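# Stand bottle on bench; keep shelf level with jars

## Task

Set the bottle upright on the bench at a spot away from the rack. When you finish, the shelf must rest level on all four of its pins and every jar on it must still be upright.

## Robot and tools

Robot: two seven-joint arms, left_arm and right_arm, each ending in a two-finger parallel gripper with weak, slightly loose wrist drives. A two-camera stand is fixed to the floor behind them. Calibrated base poses in the scene frame: left_arm at (+0.020, +0.280, 0) m, quat_wxyz (+1.000, 0, 0, +0.001); right_arm at (+0.008, -0.385, 0) m, quat_wxyz (+1.000, 0, 0, -0.003).

Frames: the scene frame has its origin at table-top height, halfway between the nominal bases. +x points out over the table, +z points up, and left_arm sits on the +y side. Arm names do not match image left/right. Every reported position, quaternion, velocity and pose is in the scene frame. Every commanded offset is along the current Hand target's own axes. On a gripper, the fingers point along +z and open and close along y. end_effector_position is the spot between the pads of closed fingers, about 2 cm short of the tips. Closing pushes the tips about 10 mm further along +z, mostly while the pads are still more than 40 mm apart. Printed hand poses can be off by a few cm, more at long reach.

execute_actions(actions, cameras): actions is a list of actions. Each action is up to 15 rows, one row per 1/30 s step; if an action has fewer rows, its last row is held. A row is always 14 numbers in [-1, 1], both arms every time: left dx, dy, dz, rx, ry, rz, opening, then right dx, dy, dz, rx, ry, rz, opening. The six pose numbers are an offset, not a pose. Every row counts from the Hand target as it stood when that action began. A later action counts from the new target, so sending the same offset again moves the gripper further. Scale: 1.0 = 0.6 m for dx/dy/dz and 180 degrees for the rotation vector rx/ry/rz. Opening is absolute: +1 is fully open (0.084 m), -1 is closed. All-zero pose numbers re-request the arm's present Hand target. Images are returned only if actions is empty or cameras names them. cameras: a list of names, ["all"] or [].

move(target, speed, blend, opening_speed, blocking, cameras): target is one 14-number row laid out as above, or a list of up to 15 such rows. Every row in the list is an offset from the Hand targets held at the start of the move, not from the previous row. Each gripper follows a straight line, with no avoidance of objects or of the other arm. The paths finish together and take between 0.5 s and 10 s; a path cut off at 10 s stops short. speed is the top path speed in m/s, 0.002 to 1, default 0.25, and turning is capped at twice that in rad/s. Give one value, or one per target. blend is a corner radius in m, one value or one per target; 0 means a full stop at that waypoint. opening_speed is on the -1..1 scale per second, at least 0.2. The first row's opening is sent at once; later rows' openings are applied after arrival, once everything is still. blocking=false returns after about 0.5 s while the motion continues. Faster moves lag, wander off the path and strike harder, and a target set further past a contact presses harder. The result adds a move: line. Possible endings are done (at rest within 3 mm and 2 degrees), off_target, moving, held or fault. limits=paced means the command was clipped; limits=held means steps were withheld. Neither done nor off_target tells you whether anything is touching.

wait(seconds 0 to 10): the scene runs on with the last commands held. stop(): brakes a running move; braking needs some distance. zoom_image(camera, region [x0, y0, x1, y1]): region is in pixels, at most 504 x 504, and must lie in that camera's newest image. clear_fault(arm): releases an arm stopped by a torque fault that a result has already reported. finished_scene(scene): ends the current scene, given by its number; the goal must hold with the robot not touching anything.

Motion: on every step, each command is clipped to within 70 mm and 16 degrees of the measured pose. After the clip it becomes the Hand target, which the next offsets start from. A gripper may settle short of its target; waiting won't fix that, so send the remaining distance. To stop pushing, or if the gripper has been dragged along, command the target back past the gripper. Large wrist turns can swing the elbow. Joint ranges (rad): waist ±6.283, shoulder -2.059..2.094, upper arm roll ±6.283, elbow -0.192..3.927 (straight at 2.742), forearm roll ±6.283, wrist pitch -1.693..3.142, wrist roll ±6.283.

Results: end_effector_position (m), end_effector_quat_wxyz and velocities per arm. Hand target. Tool commands; when absent, each tool keeps the last value you sent, and a 0 is a real command. grip_measured, on the opening scale. Joint positions, where the last value is the opening in metres. Joint torques, which include gravity and offsets and are positive toward larger joint values. Action calls also list some step positions. Joint velocities may read "within noise".

Gripping: to hold something, command an opening clearly below grip_measured; the further below, the firmer the squeeze, up to about 24 N per pad. Fast closing can overshoot that force.

Hazards: torque-fault contact limits (N m) are waist 42.3, shoulder 42.4, upper arm roll 27, elbow 27, forearm roll 16.7, wrist pitch 8.46, wrist roll 8.6; carried weight counts. A fault backs the arm off and stops it until clear_fault. Holding a motor at its torque limit for 1 s, or overloading it for too long, also faults. Motors heat up under load, at full stretch or when pushing; MOTOR HOT appears at 65 °C. At 80 °C the arm is braked for 30-60 s or more. A clearance check blocks arm-to-arm approach, though not always; any real bump between the arms, including one gripper closing on the other's fingers, can fail the scene. Anything falling or left off the table is a failure. Avoid drops, letting go of moving items, slams and hard shoves against fixed or heavy objects.

Cameras (width x height): cam_head_left, cam_head_right, cam_high, cam_low, cam_left_wrist, cam_right_wrist, all 672x504.

Each tool is called by a JSON object that holds its "name" and its "arguments".

## Session

{"name": "execute_actions", "arguments": {"actions": []}}

Scene clock: 0.00 s.
left_arm: end_effector_position=(+0.7527, +0.4040, +0.1514) grip_measured=+1.00 end_effector_quat_wxyz=(-0.204, +0.891, +0.048, +0.402) | right_arm: end_effector_position=(+0.6842, -0.1704, +0.3759) grip_measured=+1.00 end_effector_quat_wxyz=(-0.316, +0.848, +0.314, +0.289)
Joint positions: left_arm=[-0.322 0.759 0.666 1.496 1.026 -0.023 -1.151 0.084] | right_arm=[0.127 0.482 -0.027 1.892 0.891 1.099 -0.907 0.084]
Joint velocities: within noise
Joint torques (N m): no reading
Hand target: left_arm +0.7527, +0.4040, +0.1514; -0.204, +0.891, +0.048, +0.402 | right_arm +0.6842, -0.1704, +0.3759; -0.316, +0.848, +0.314, +0.289
Tool commands: left_gripper/opening=+1.0 right_gripper/opening=+1.0

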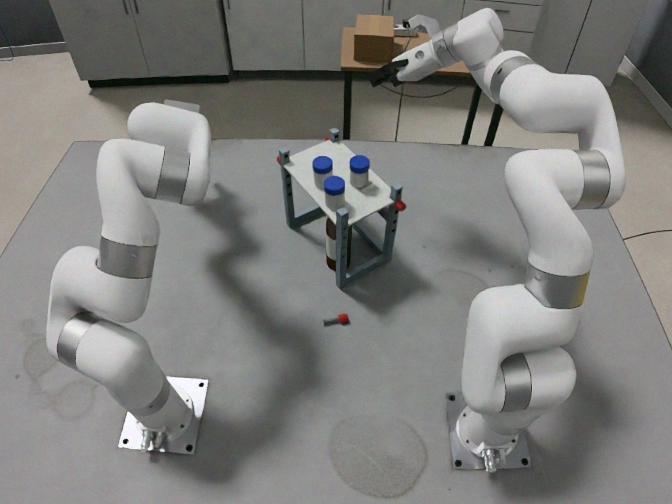

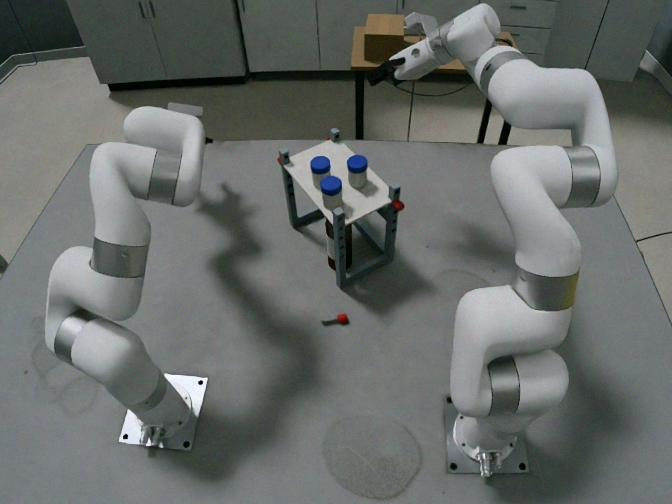

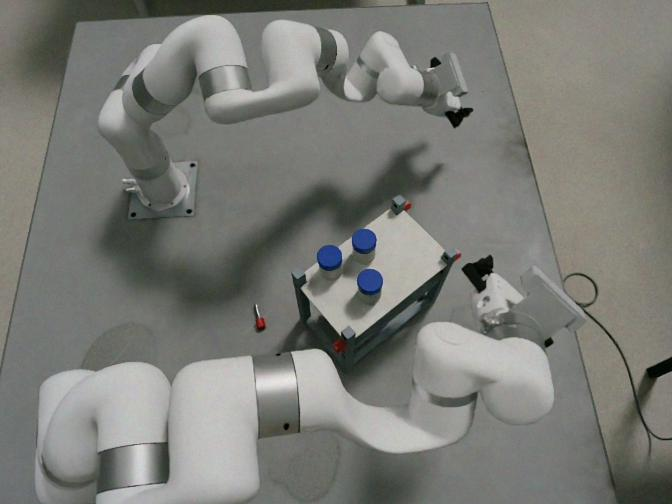

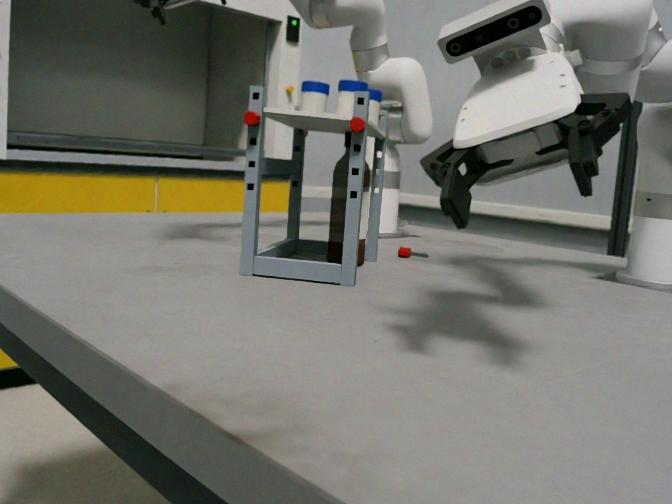

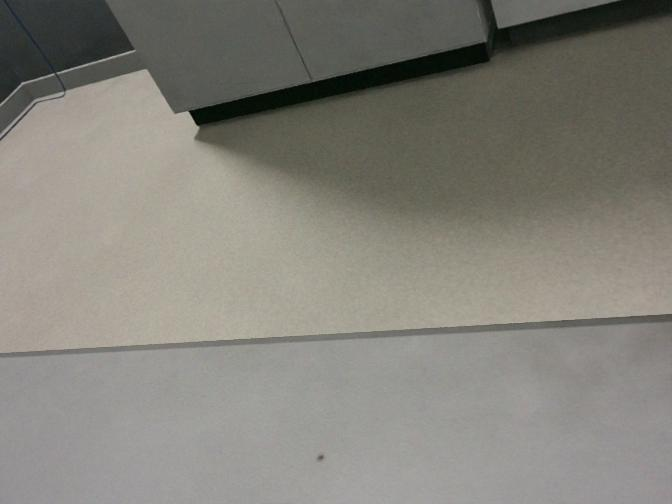

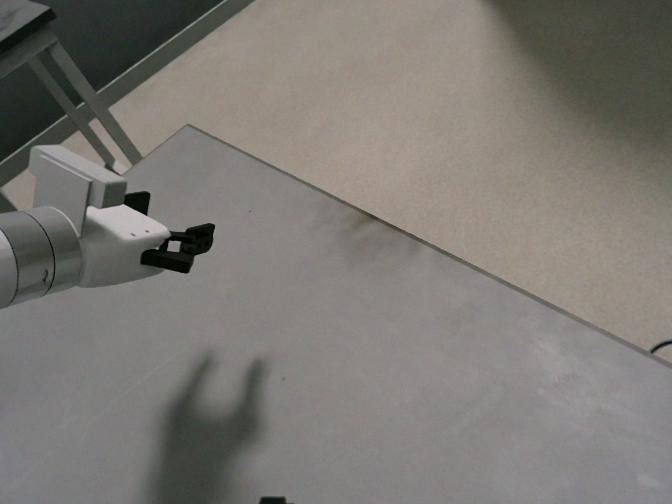

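{"name": "zoom_image", "arguments": {"camera": "cam_head_left", "region": [260, 120, 430, 340]}}

{"name": "zoom_image", "arguments": {"camera": "cam_high", "region": [240, 180, 480, 380]}}

{"name": "zoom_image", "arguments": {"camera": "cam_low", "region": [220, 60, 440, 300]}}

Scaled by 2.291 from the camera's 672x504 image, which has a finer 960x720 frame.

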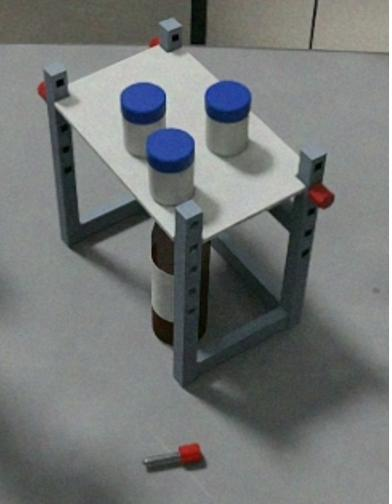

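Scaled by 2.100 from the camera's 672x504 image, which has a finer 960x720 frame.

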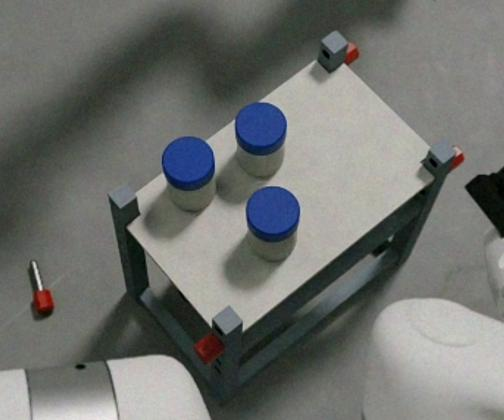

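Scaled by 2.100 from the camera's 672x504 image, which has a finer 960x720 frame.

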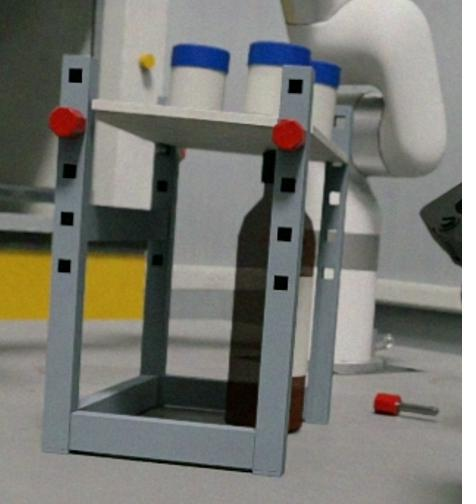

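{"name": "zoom_image", "arguments": {"camera": "cam_low", "region": [330, 70, 450, 190]}}

{"name": "zoom_image", "arguments": {"camera": "cam_head_left", "region": [310, 170, 420, 300]}}

{"name": "zoom_image", "arguments": {"camera": "cam_high", "region": [240, 240, 400, 380]}}

Scaled by 4.200 from the camera's 672x504 image, which has a finer 960x720 frame.

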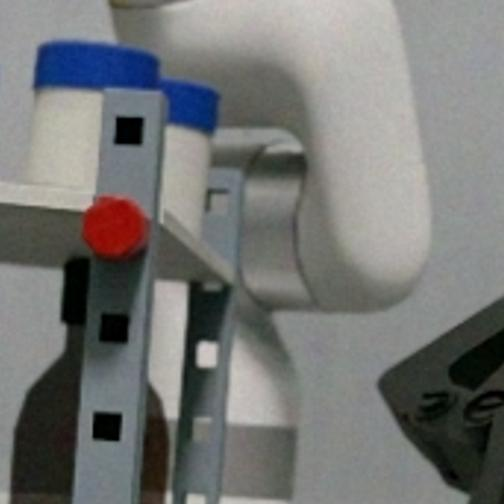

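Scaled by 3.877 from the camera's 672x504 image, which has a finer 960x720 frame.

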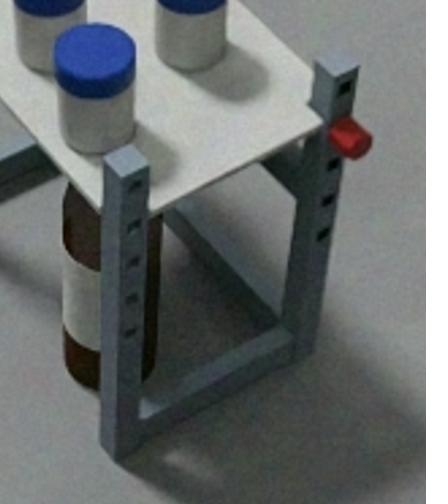

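Scaled by 3.150 from the camera's 672x504 image, which has a finer 960x720 frame.

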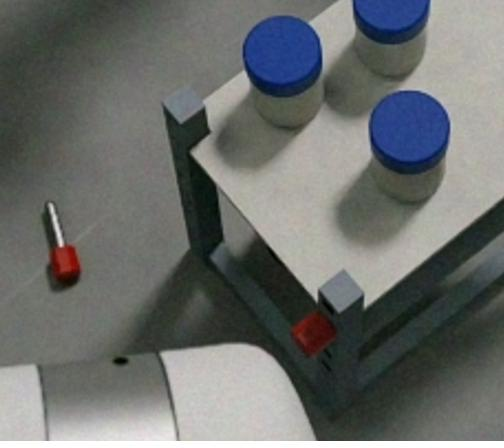

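{"name": "move", "arguments": {"target": [[-0.329, 0.109, -0.661, -0.387, 0.179, 0.092, 1.0, -0.3658, -0.0695, -0.369, 0.0728, -0.079, -0.2365, 1.0], [-0.329, 0.109, -0.661, -0.387, 0.179, 0.092, 1.0, -0.671, -0.335, -0.025, 0.0728, -0.079, -0.2365, 1.0]], "speed": 0.35, "blend": 0.05, "cameras": ["all"]}}

Scene clock: 344.43 s.
left_arm: end_effector_position=(+0.3602, +0.1999, +0.2205) grip_measured=+1.00 end_effector_quat_wxyz=(+0.276, +0.707, -0.360, +0.542) | right_arm: end_effector_position=(+0.2800, -0.2005, +0.1798) grip_measured=+1.00 end_effector_quat_wxyz=(-0.242, +0.665, +0.664, +0.242)
Joint positions: left_arm=[-0.332 0.366 0.915 0.359 1.493 -1.586 -0.151 0.084] | right_arm=[0.072 -0.561 0.134 0.344 0.947 1.005 -1.965 0.084]
Joint torques (N m): left_arm=[2.27 -12.13 3.08 3.44 0.18 -3.34 0.37] | right_arm=[1.26 -3.45 0 15.91 1.75 -2.26 -0.83]
Hand target: left_arm +0.3602, +0.1999, +0.2205; +0.276, +0.707, -0.360, +0.542 | right_arm +0.2800, -0.2005, +0.1798; -0.242, +0.665, +0.664, +0.242
Off the commanded pose: left_arm 0.000 m, 0 deg | right_arm 0.000 m, 0 deg.
move: done

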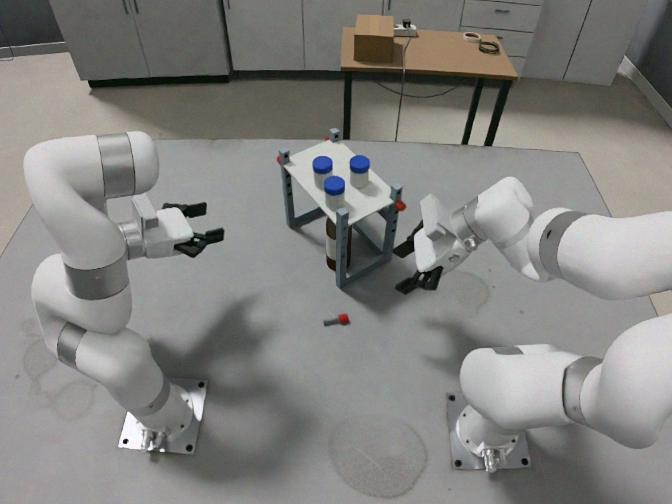

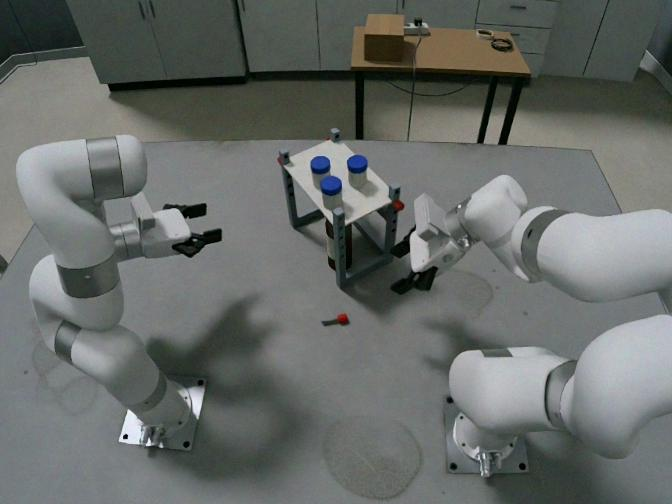

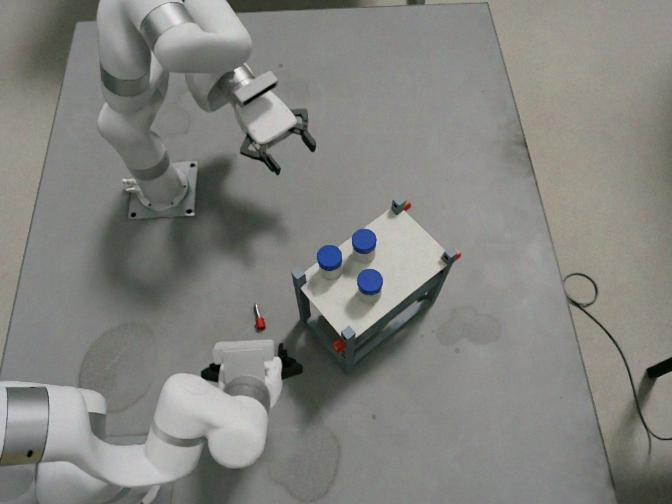

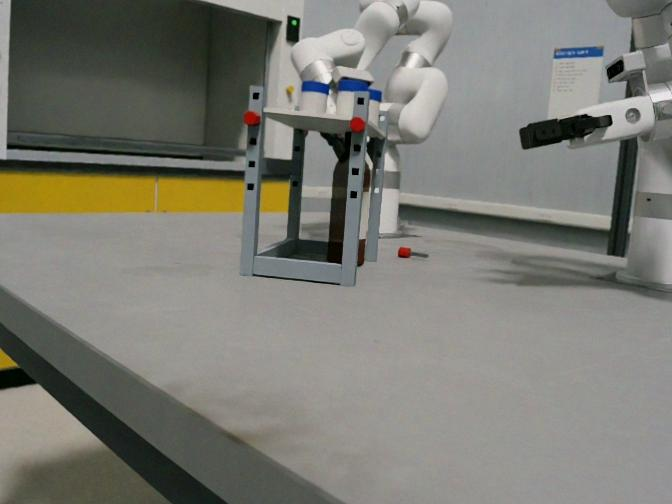

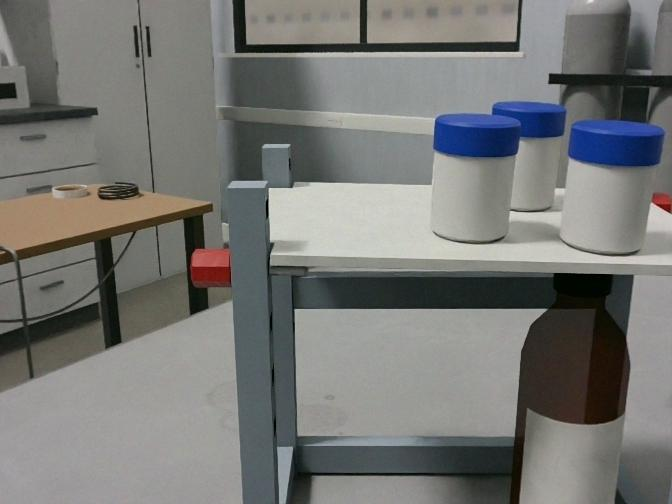

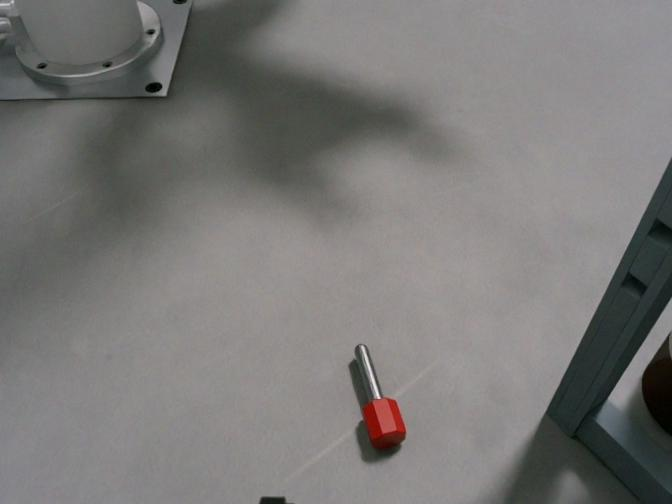

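{"name": "move", "arguments": {"target": [0, 0, 0, 0, 0, 0, 0.0, 0, 0, 0, 0, 0, 0, -1.0], "cameras": ["cam_left_wrist", "cam_right_wrist"]}}

Scene clock: 391.63 s.
left_arm: end_effector_position=(+0.3602, +0.1999, +0.2205) grip_measured=-0.01 end_effector_quat_wxyz=(+0.276, +0.707, -0.360, +0.542) | right_arm: end_effector_position=(+0.2800, -0.2005, +0.1798) grip_measured=-1.00 end_effector_quat_wxyz=(-0.242, +0.665, +0.664, +0.242)
Joint positions: left_arm=[-0.332 0.366 0.915 0.359 1.493 -1.586 -0.151 0.044] | right_arm=[0.072 -0.561 0.134 0.344 0.947 1.004 -1.965 0]
Joint torques (N m): left_arm=[1.65 -12.17 3 3.53 0.13 -3.03 0.4] | right_arm=[1.09 -3.49 -0.34 16.12 1.53 -1.48 -0.94]
Hand target: left_arm +0.3602, +0.1999, +0.2205; +0.276, +0.707, -0.360, +0.542 | right_arm +0.2800, -0.2005, +0.1798; -0.242, +0.665, +0.664, +0.242
Off the commanded pose: left_arm 0.000 m, 0 deg | right_arm 0.000 m, 0 deg.
move: done
Images, in order (width x height): cam_left_wrist 672x504, cam_right_wrist 672x504.

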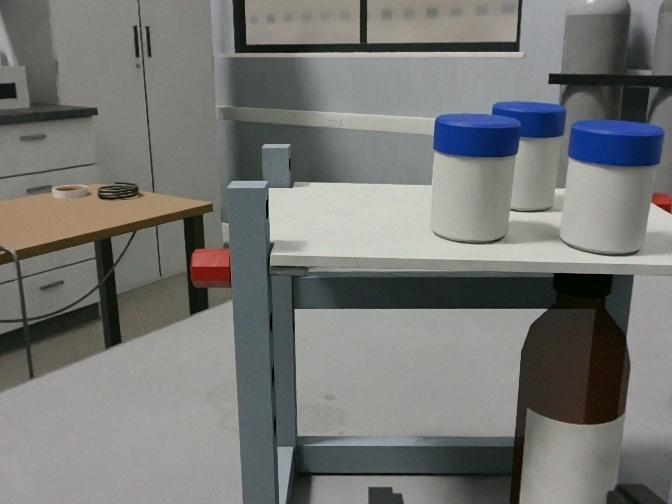

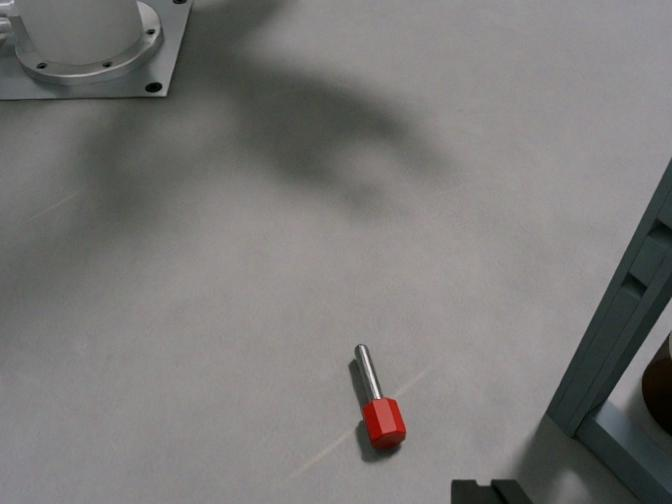

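{"name": "zoom_image", "arguments": {"camera": "cam_left_wrist", "region": [170, 160, 370, 320]}}

{"name": "zoom_image", "arguments": {"camera": "cam_left_wrist", "region": [480, 180, 672, 340]}}

Scaled by 2.520 from the camera's 672x504 image, which has a finer 960x720 frame.

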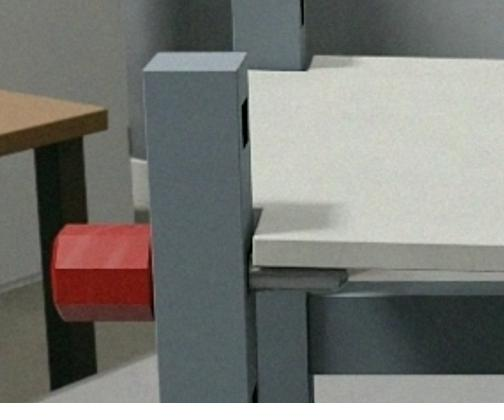

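Scaled by 2.625 from the camera's 672x504 image, which has a finer 960x720 frame.

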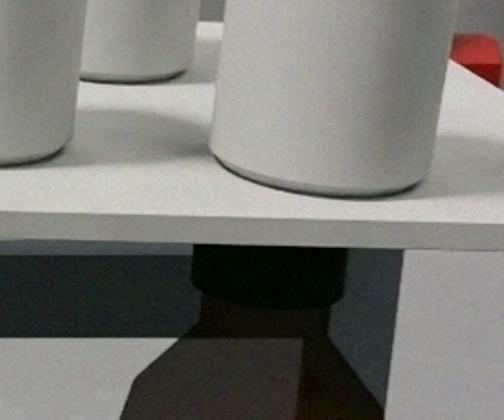

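{"name": "move", "arguments": {"target": [0, 0, 0, 0, 0, 0, 0.0, 0.0528, -0.0055, 0.2397, 0.0423, -0.0277, -0.0551, 0.2], "speed": 0.25, "cameras": ["cam_head_left", "cam_high", "cam_right_wrist", "cam_low"]}}

Scene clock: 499.20 s.
left_arm: end_effector_position=(+0.3602, +0.1999, +0.2205) grip_measured=-0.01 end_effector_quat_wxyz=(+0.276, +0.707, -0.360, +0.542) | right_arm: end_effector_position=(+0.2767, -0.0838, +0.0900) grip_measured=+0.19 end_effector_quat_wxyz=(-0.234, +0.597, +0.744, +0.188)
Joint positions: left_arm=[-0.332 0.366 0.916 0.359 1.493 -1.586 -0.151 0.044] | right_arm=[0.259 -0.057 0.404 0.529 1.151 0.629 -2.11 0.052]
Joint torques (N m): left_arm=[-0.52 -12.41 3.28 4.2 -0.21 -1.71 0.43] | right_arm=[0.92 -8.25 0.71 14.87 0.7 -2.1 -0.85]
Hand target: left_arm +0.3602, +0.1999, +0.2205; +0.276, +0.707, -0.360, +0.542 | right_arm +0.2767, -0.0838, +0.0900; -0.234, +0.597, +0.744, +0.188
Off the commanded pose: left_arm 0.000 m, 0 deg | right_arm 0.000 m, 0 deg.
move: done
Images, in order (width x height): cam_head_left 672x504, cam_high 672x504, cam_low 672x504, cam_right_wrist 672x504.

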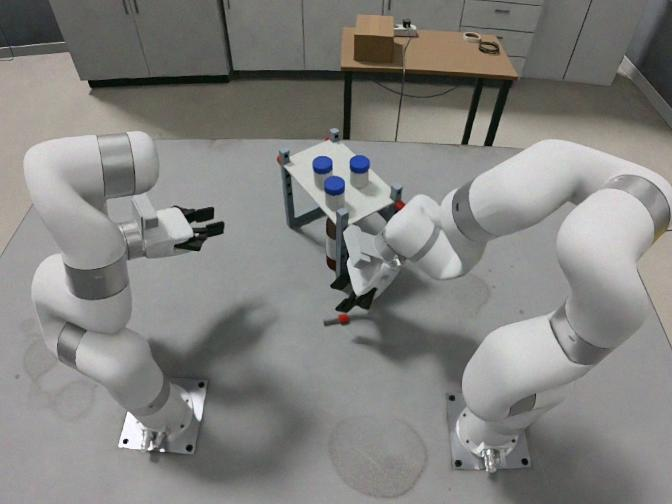

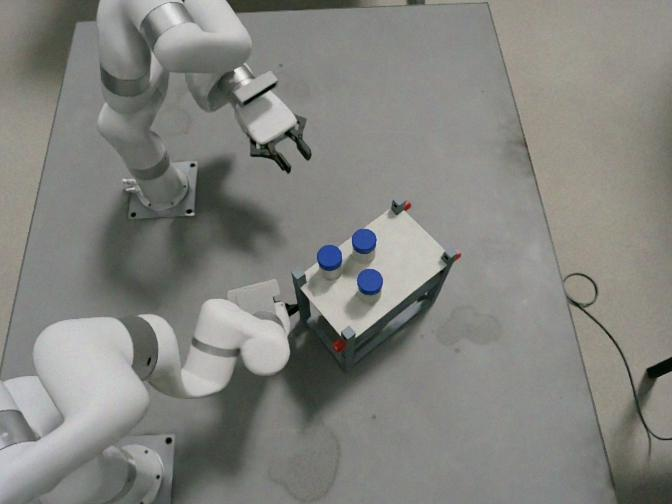

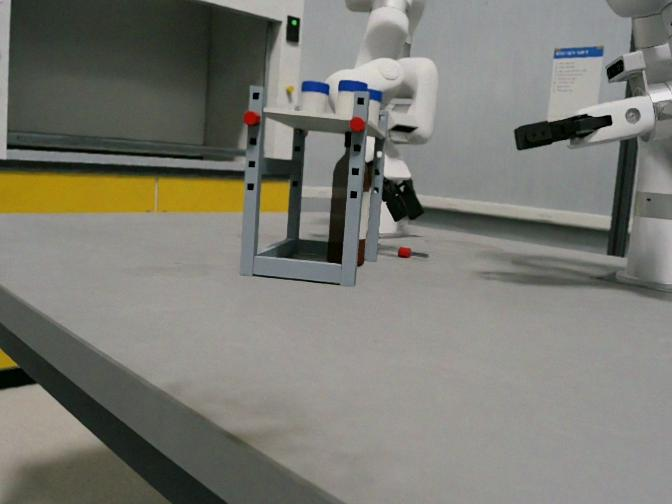

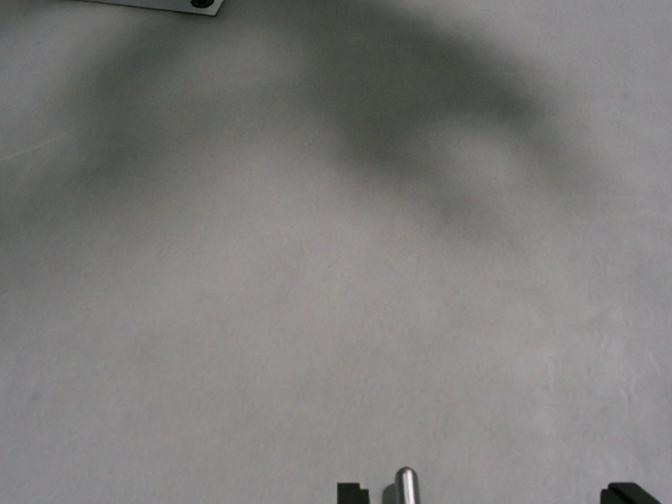

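{"name": "zoom_image", "arguments": {"camera": "cam_head_left", "region": [300, 200, 440, 340]}}

{"name": "zoom_image", "arguments": {"camera": "cam_low", "region": [350, 150, 460, 280]}}

Scaled by 3.600 from the camera's 672x504 image, which has a finer 960x720 frame.

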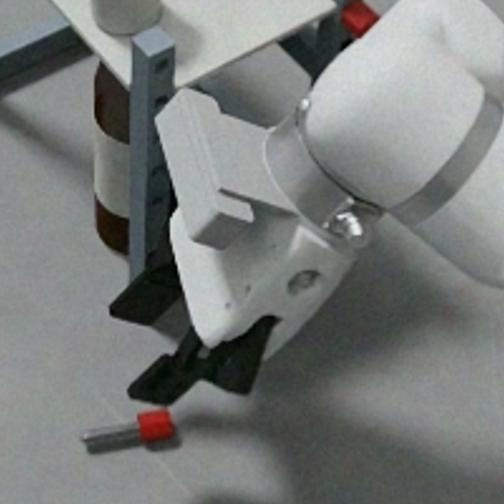

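Scaled by 3.877 from the camera's 672x504 image, which has a finer 960x720 frame.

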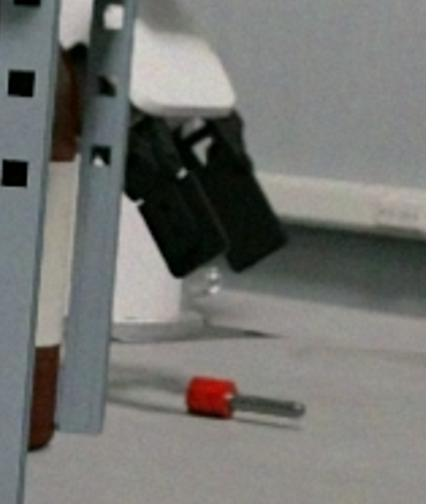

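{"name": "move", "arguments": {"target": [0, 0, 0, 0, 0, 0, 0.0, -0.0573, -0.015, 0.0413, 0, 0, 0, 0.2], "speed": 0.15, "cameras": ["cam_head_left", "cam_low", "cam_right_wrist"]}}

{"name": "zoom_image", "arguments": {"camera": "cam_head_left", "region": [300, 220, 420, 340]}}

{"name": "zoom_image", "arguments": {"camera": "cam_low", "region": [350, 170, 460, 280]}}

Scene clock: 565.33 s.
left_arm: end_effector_position=(+0.3602, +0.1999, +0.2205) grip_measured=-0.01 end_effector_quat_wxyz=(+0.276, +0.707, -0.360, +0.542) | right_arm: end_effector_position=(+0.2710, -0.0994, +0.0500) grip_measured=+0.19 end_effector_quat_wxyz=(-0.234, +0.597, +0.744, +0.188)
Joint positions: left_arm=[-0.332 0.366 0.916 0.359 1.493 -1.586 -0.151 0.044] | right_arm=[0.255 0.049 0.399 0.505 1.275 0.557 -2.293 0.052]
Joint torques (N m): left_arm=[-0.52 -12.06 3.14 4.4 -0.62 -1.18 0.36] | right_arm=[-1.08 -9.64 0.1 12.95 0.42 -1.92 -0.67]
Hand target: left_arm +0.3602, +0.1999, +0.2205; +0.276, +0.707, -0.360, +0.542 | right_arm +0.2710, -0.0994, +0.0500; -0.234, +0.597, +0.744, +0.188
Off the commanded pose: left_arm 0.000 m, 0 deg | right_arm 0.000 m, 0 deg.
move: done
Images, in order (width x height): cam_head_left 672x504, cam_low 672x504, cam_right_wrist 672x504.

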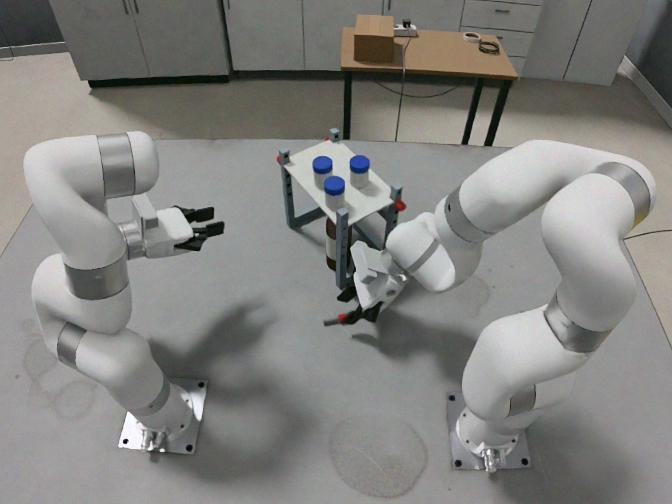

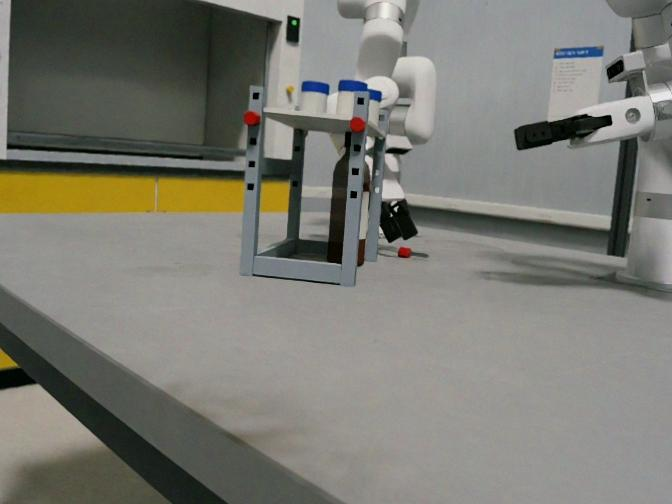

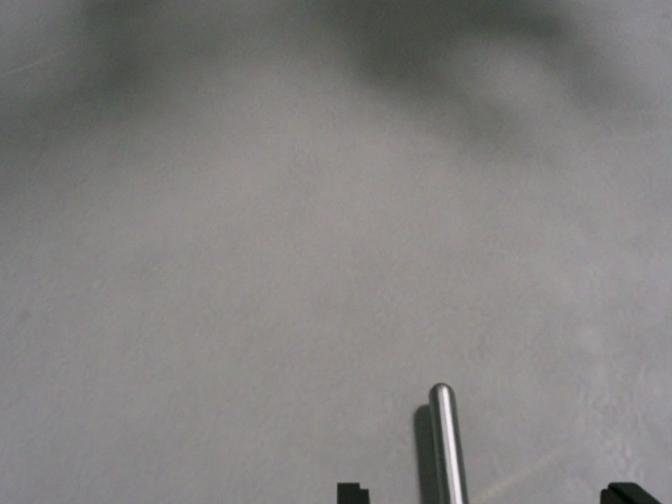

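Scaled by 4.200 from the camera's 672x504 image, which has a finer 960x720 frame.

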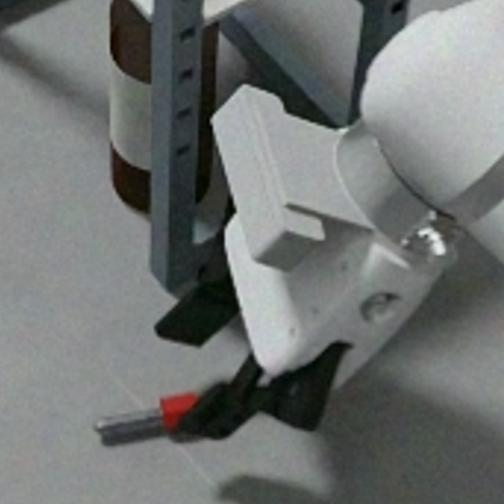

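Scaled by 4.582 from the camera's 672x504 image, which has a finer 960x720 frame.

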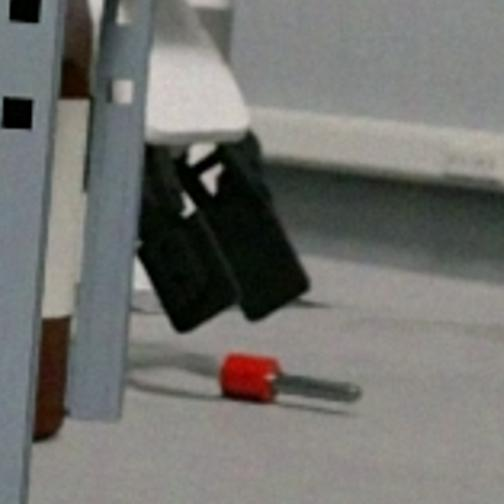

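{"name": "move", "arguments": {"target": [0, 0, 0, 0, 0, 0, 0.0, -0.027, -0.0017, 0.0208, 0, 0, 0, 0.0], "speed": 0.1, "cameras": ["cam_head_left", "cam_low", "cam_right_wrist"]}}

{"name": "zoom_image", "arguments": {"camera": "cam_head_left", "region": [300, 260, 400, 350]}}

{"name": "zoom_image", "arguments": {"camera": "cam_low", "region": [350, 190, 450, 280]}}

Scene clock: 587.60 s.
left_arm: end_effector_position=(+0.3602, +0.1999, +0.2205) grip_measured=-0.01 end_effector_quat_wxyz=(+0.276, +0.707, -0.360, +0.542) | right_arm: end_effector_position=(+0.2713, -0.1056, +0.0305) grip_measured=-0.01 end_effector_quat_wxyz=(-0.234, +0.597, +0.744, +0.188)
Joint positions: left_arm=[-0.332 0.366 0.916 0.359 1.493 -1.586 -0.151 0.044] | right_arm=[0.249 0.117 0.394 0.513 1.333 0.525 -2.387 0.044]
Joint torques (N m): left_arm=[-0.55 -12.24 3.15 4.37 -0.64 -1.18 0.19] | right_arm=[-1.3 -10.02 -0.05 12.21 0.84 -1.7 -0.74]
Hand target: left_arm +0.3602, +0.1999, +0.2205; +0.276, +0.707, -0.360, +0.542 | right_arm +0.2713, -0.1056, +0.0304; -0.234, +0.597, +0.744, +0.188
Off the commanded pose: left_arm 0.000 m, 0 deg | right_arm 0.000 m, 0 deg.
move: done
Images, in order (width x height): cam_head_left 672x504, cam_low 672x504, cam_right_wrist 672x504.

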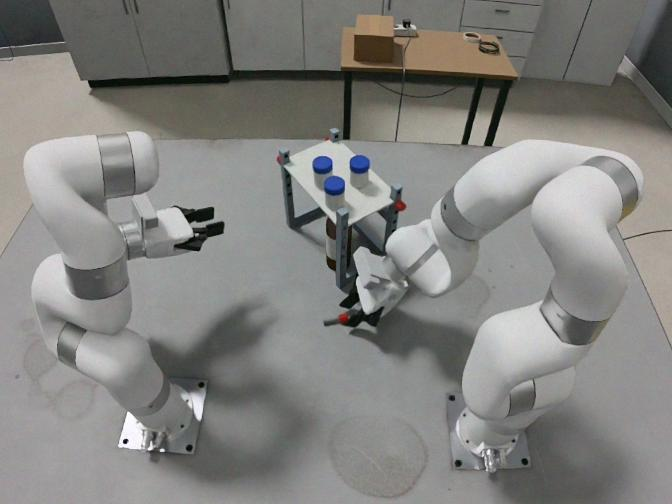

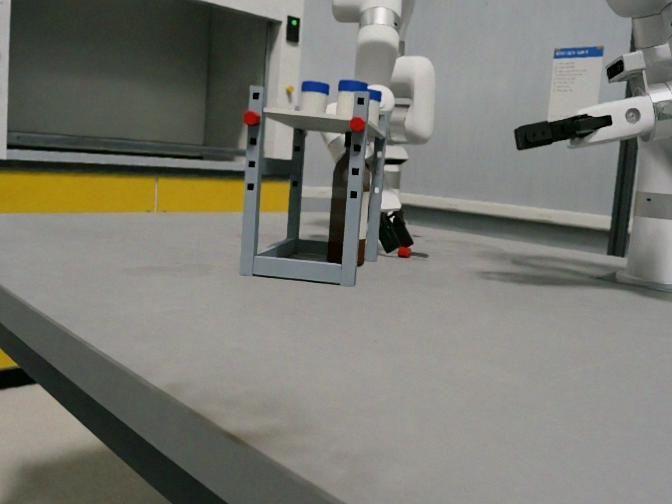

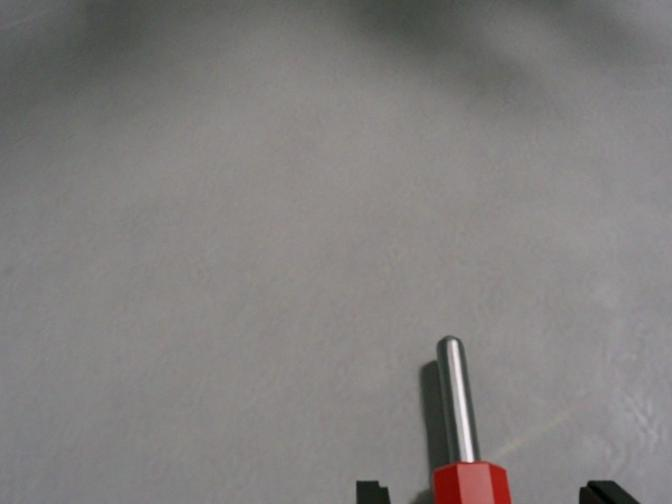

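Scaled by 5.040 from the camera's 672x504 image, which has a finer 960x720 frame.

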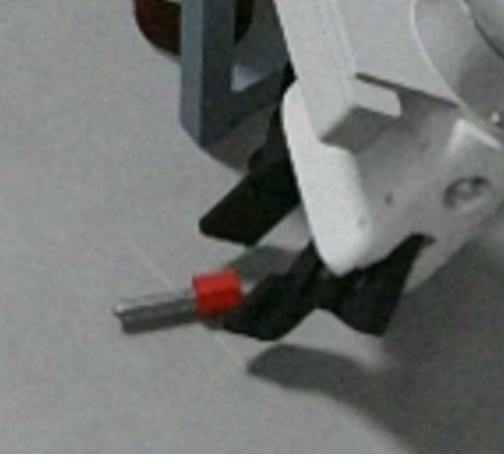

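Scaled by 5.040 from the camera's 672x504 image, which has a finer 960x720 frame.

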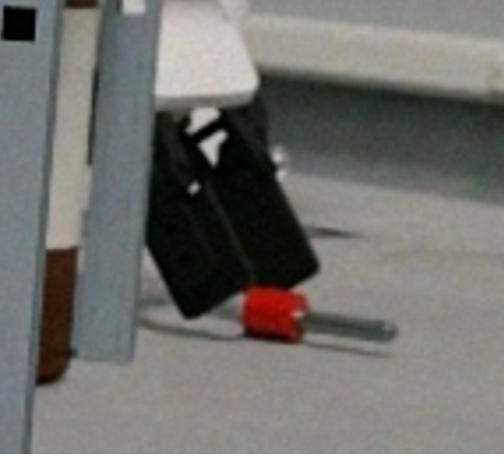

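{"name": "move", "arguments": {"target": [[0, 0, 0, 0, 0, 0, 0.0, 0.0012, -0.0017, 0.013, 0, 0, 0, 0.0], [0, 0, 0, 0, 0, 0, 0.0, 0.0012, -0.0017, 0.013, 0, 0, 0, -1.0]], "speed": 0.05, "opening_speed": 1.0, "cameras": ["cam_head_left", "cam_low", "cam_right_wrist"]}}

{"name": "zoom_image", "arguments": {"camera": "cam_head_left", "region": [300, 260, 400, 350]}}

{"name": "zoom_image", "arguments": {"camera": "cam_low", "region": [350, 190, 450, 280]}}

Scene clock: 639.57 s.
left_arm: end_effector_position=(+0.3602, +0.1999, +0.2205) grip_measured=-0.01 end_effector_quat_wxyz=(+0.276, +0.707, -0.360, +0.542) | right_arm: end_effector_position=(+0.2692, -0.1008, +0.0245) grip_measured=-0.60 end_effector_quat_wxyz=(-0.234, +0.597, +0.744, +0.188)
Joint positions: left_arm=[-0.332 0.366 0.916 0.359 1.493 -1.586 -0.151 0.044] | right_arm=[0.259 0.145 0.404 0.523 1.366 0.504 -2.411 0.018]
Joint torques (N m): left_arm=[-0.59 -12.14 3.03 4.45 -0.62 -1.21 0.03] | right_arm=[1.34 -9.4 1.44 7.78 -0.64 -1.08 -0.17]
Hand target: left_arm +0.3602, +0.1999, +0.2205; +0.276, +0.707, -0.360, +0.542 | right_arm +0.2692, -0.1008, +0.0245; -0.234, +0.597, +0.744, +0.188
Off the commanded pose: left_arm 0.000 m, 0 deg | right_arm 0.000 m, 0 deg.
move: done
Images, in order (width x height): cam_head_left 672x504, cam_low 672x504, cam_right_wrist 672x504.

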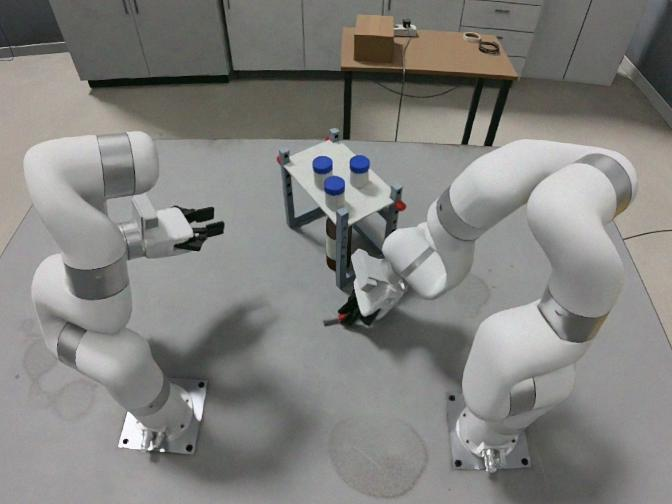

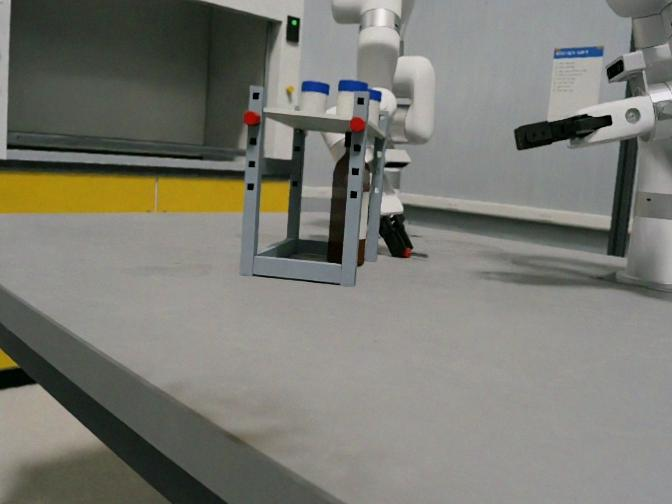

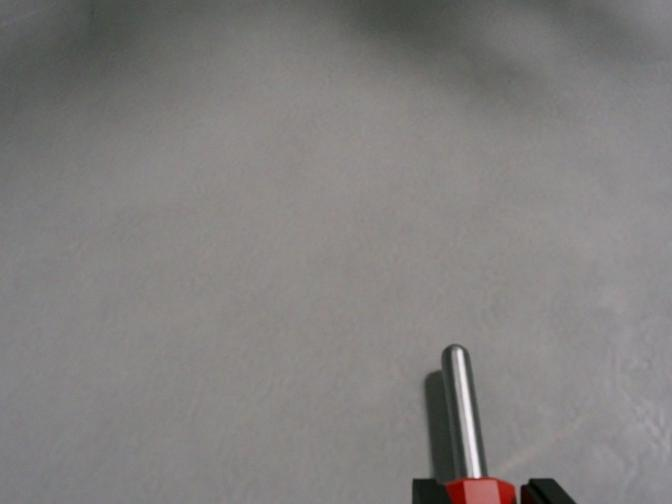

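Scaled by 5.040 from the camera's 672x504 image, which has a finer 960x720 frame.

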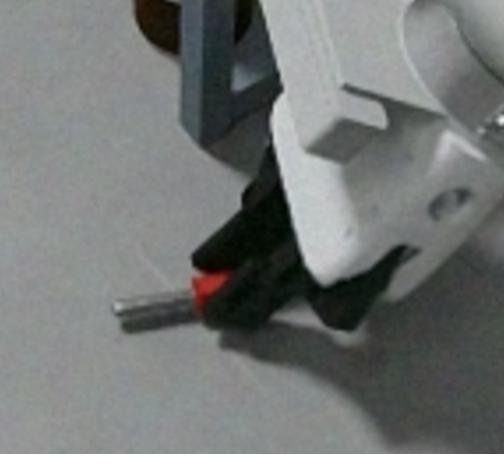

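Scaled by 5.040 from the camera's 672x504 image, which has a finer 960x720 frame.

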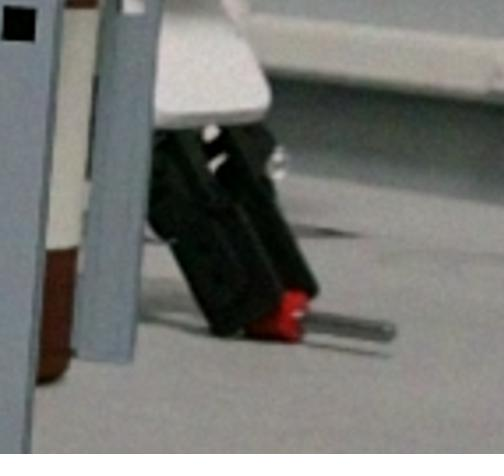

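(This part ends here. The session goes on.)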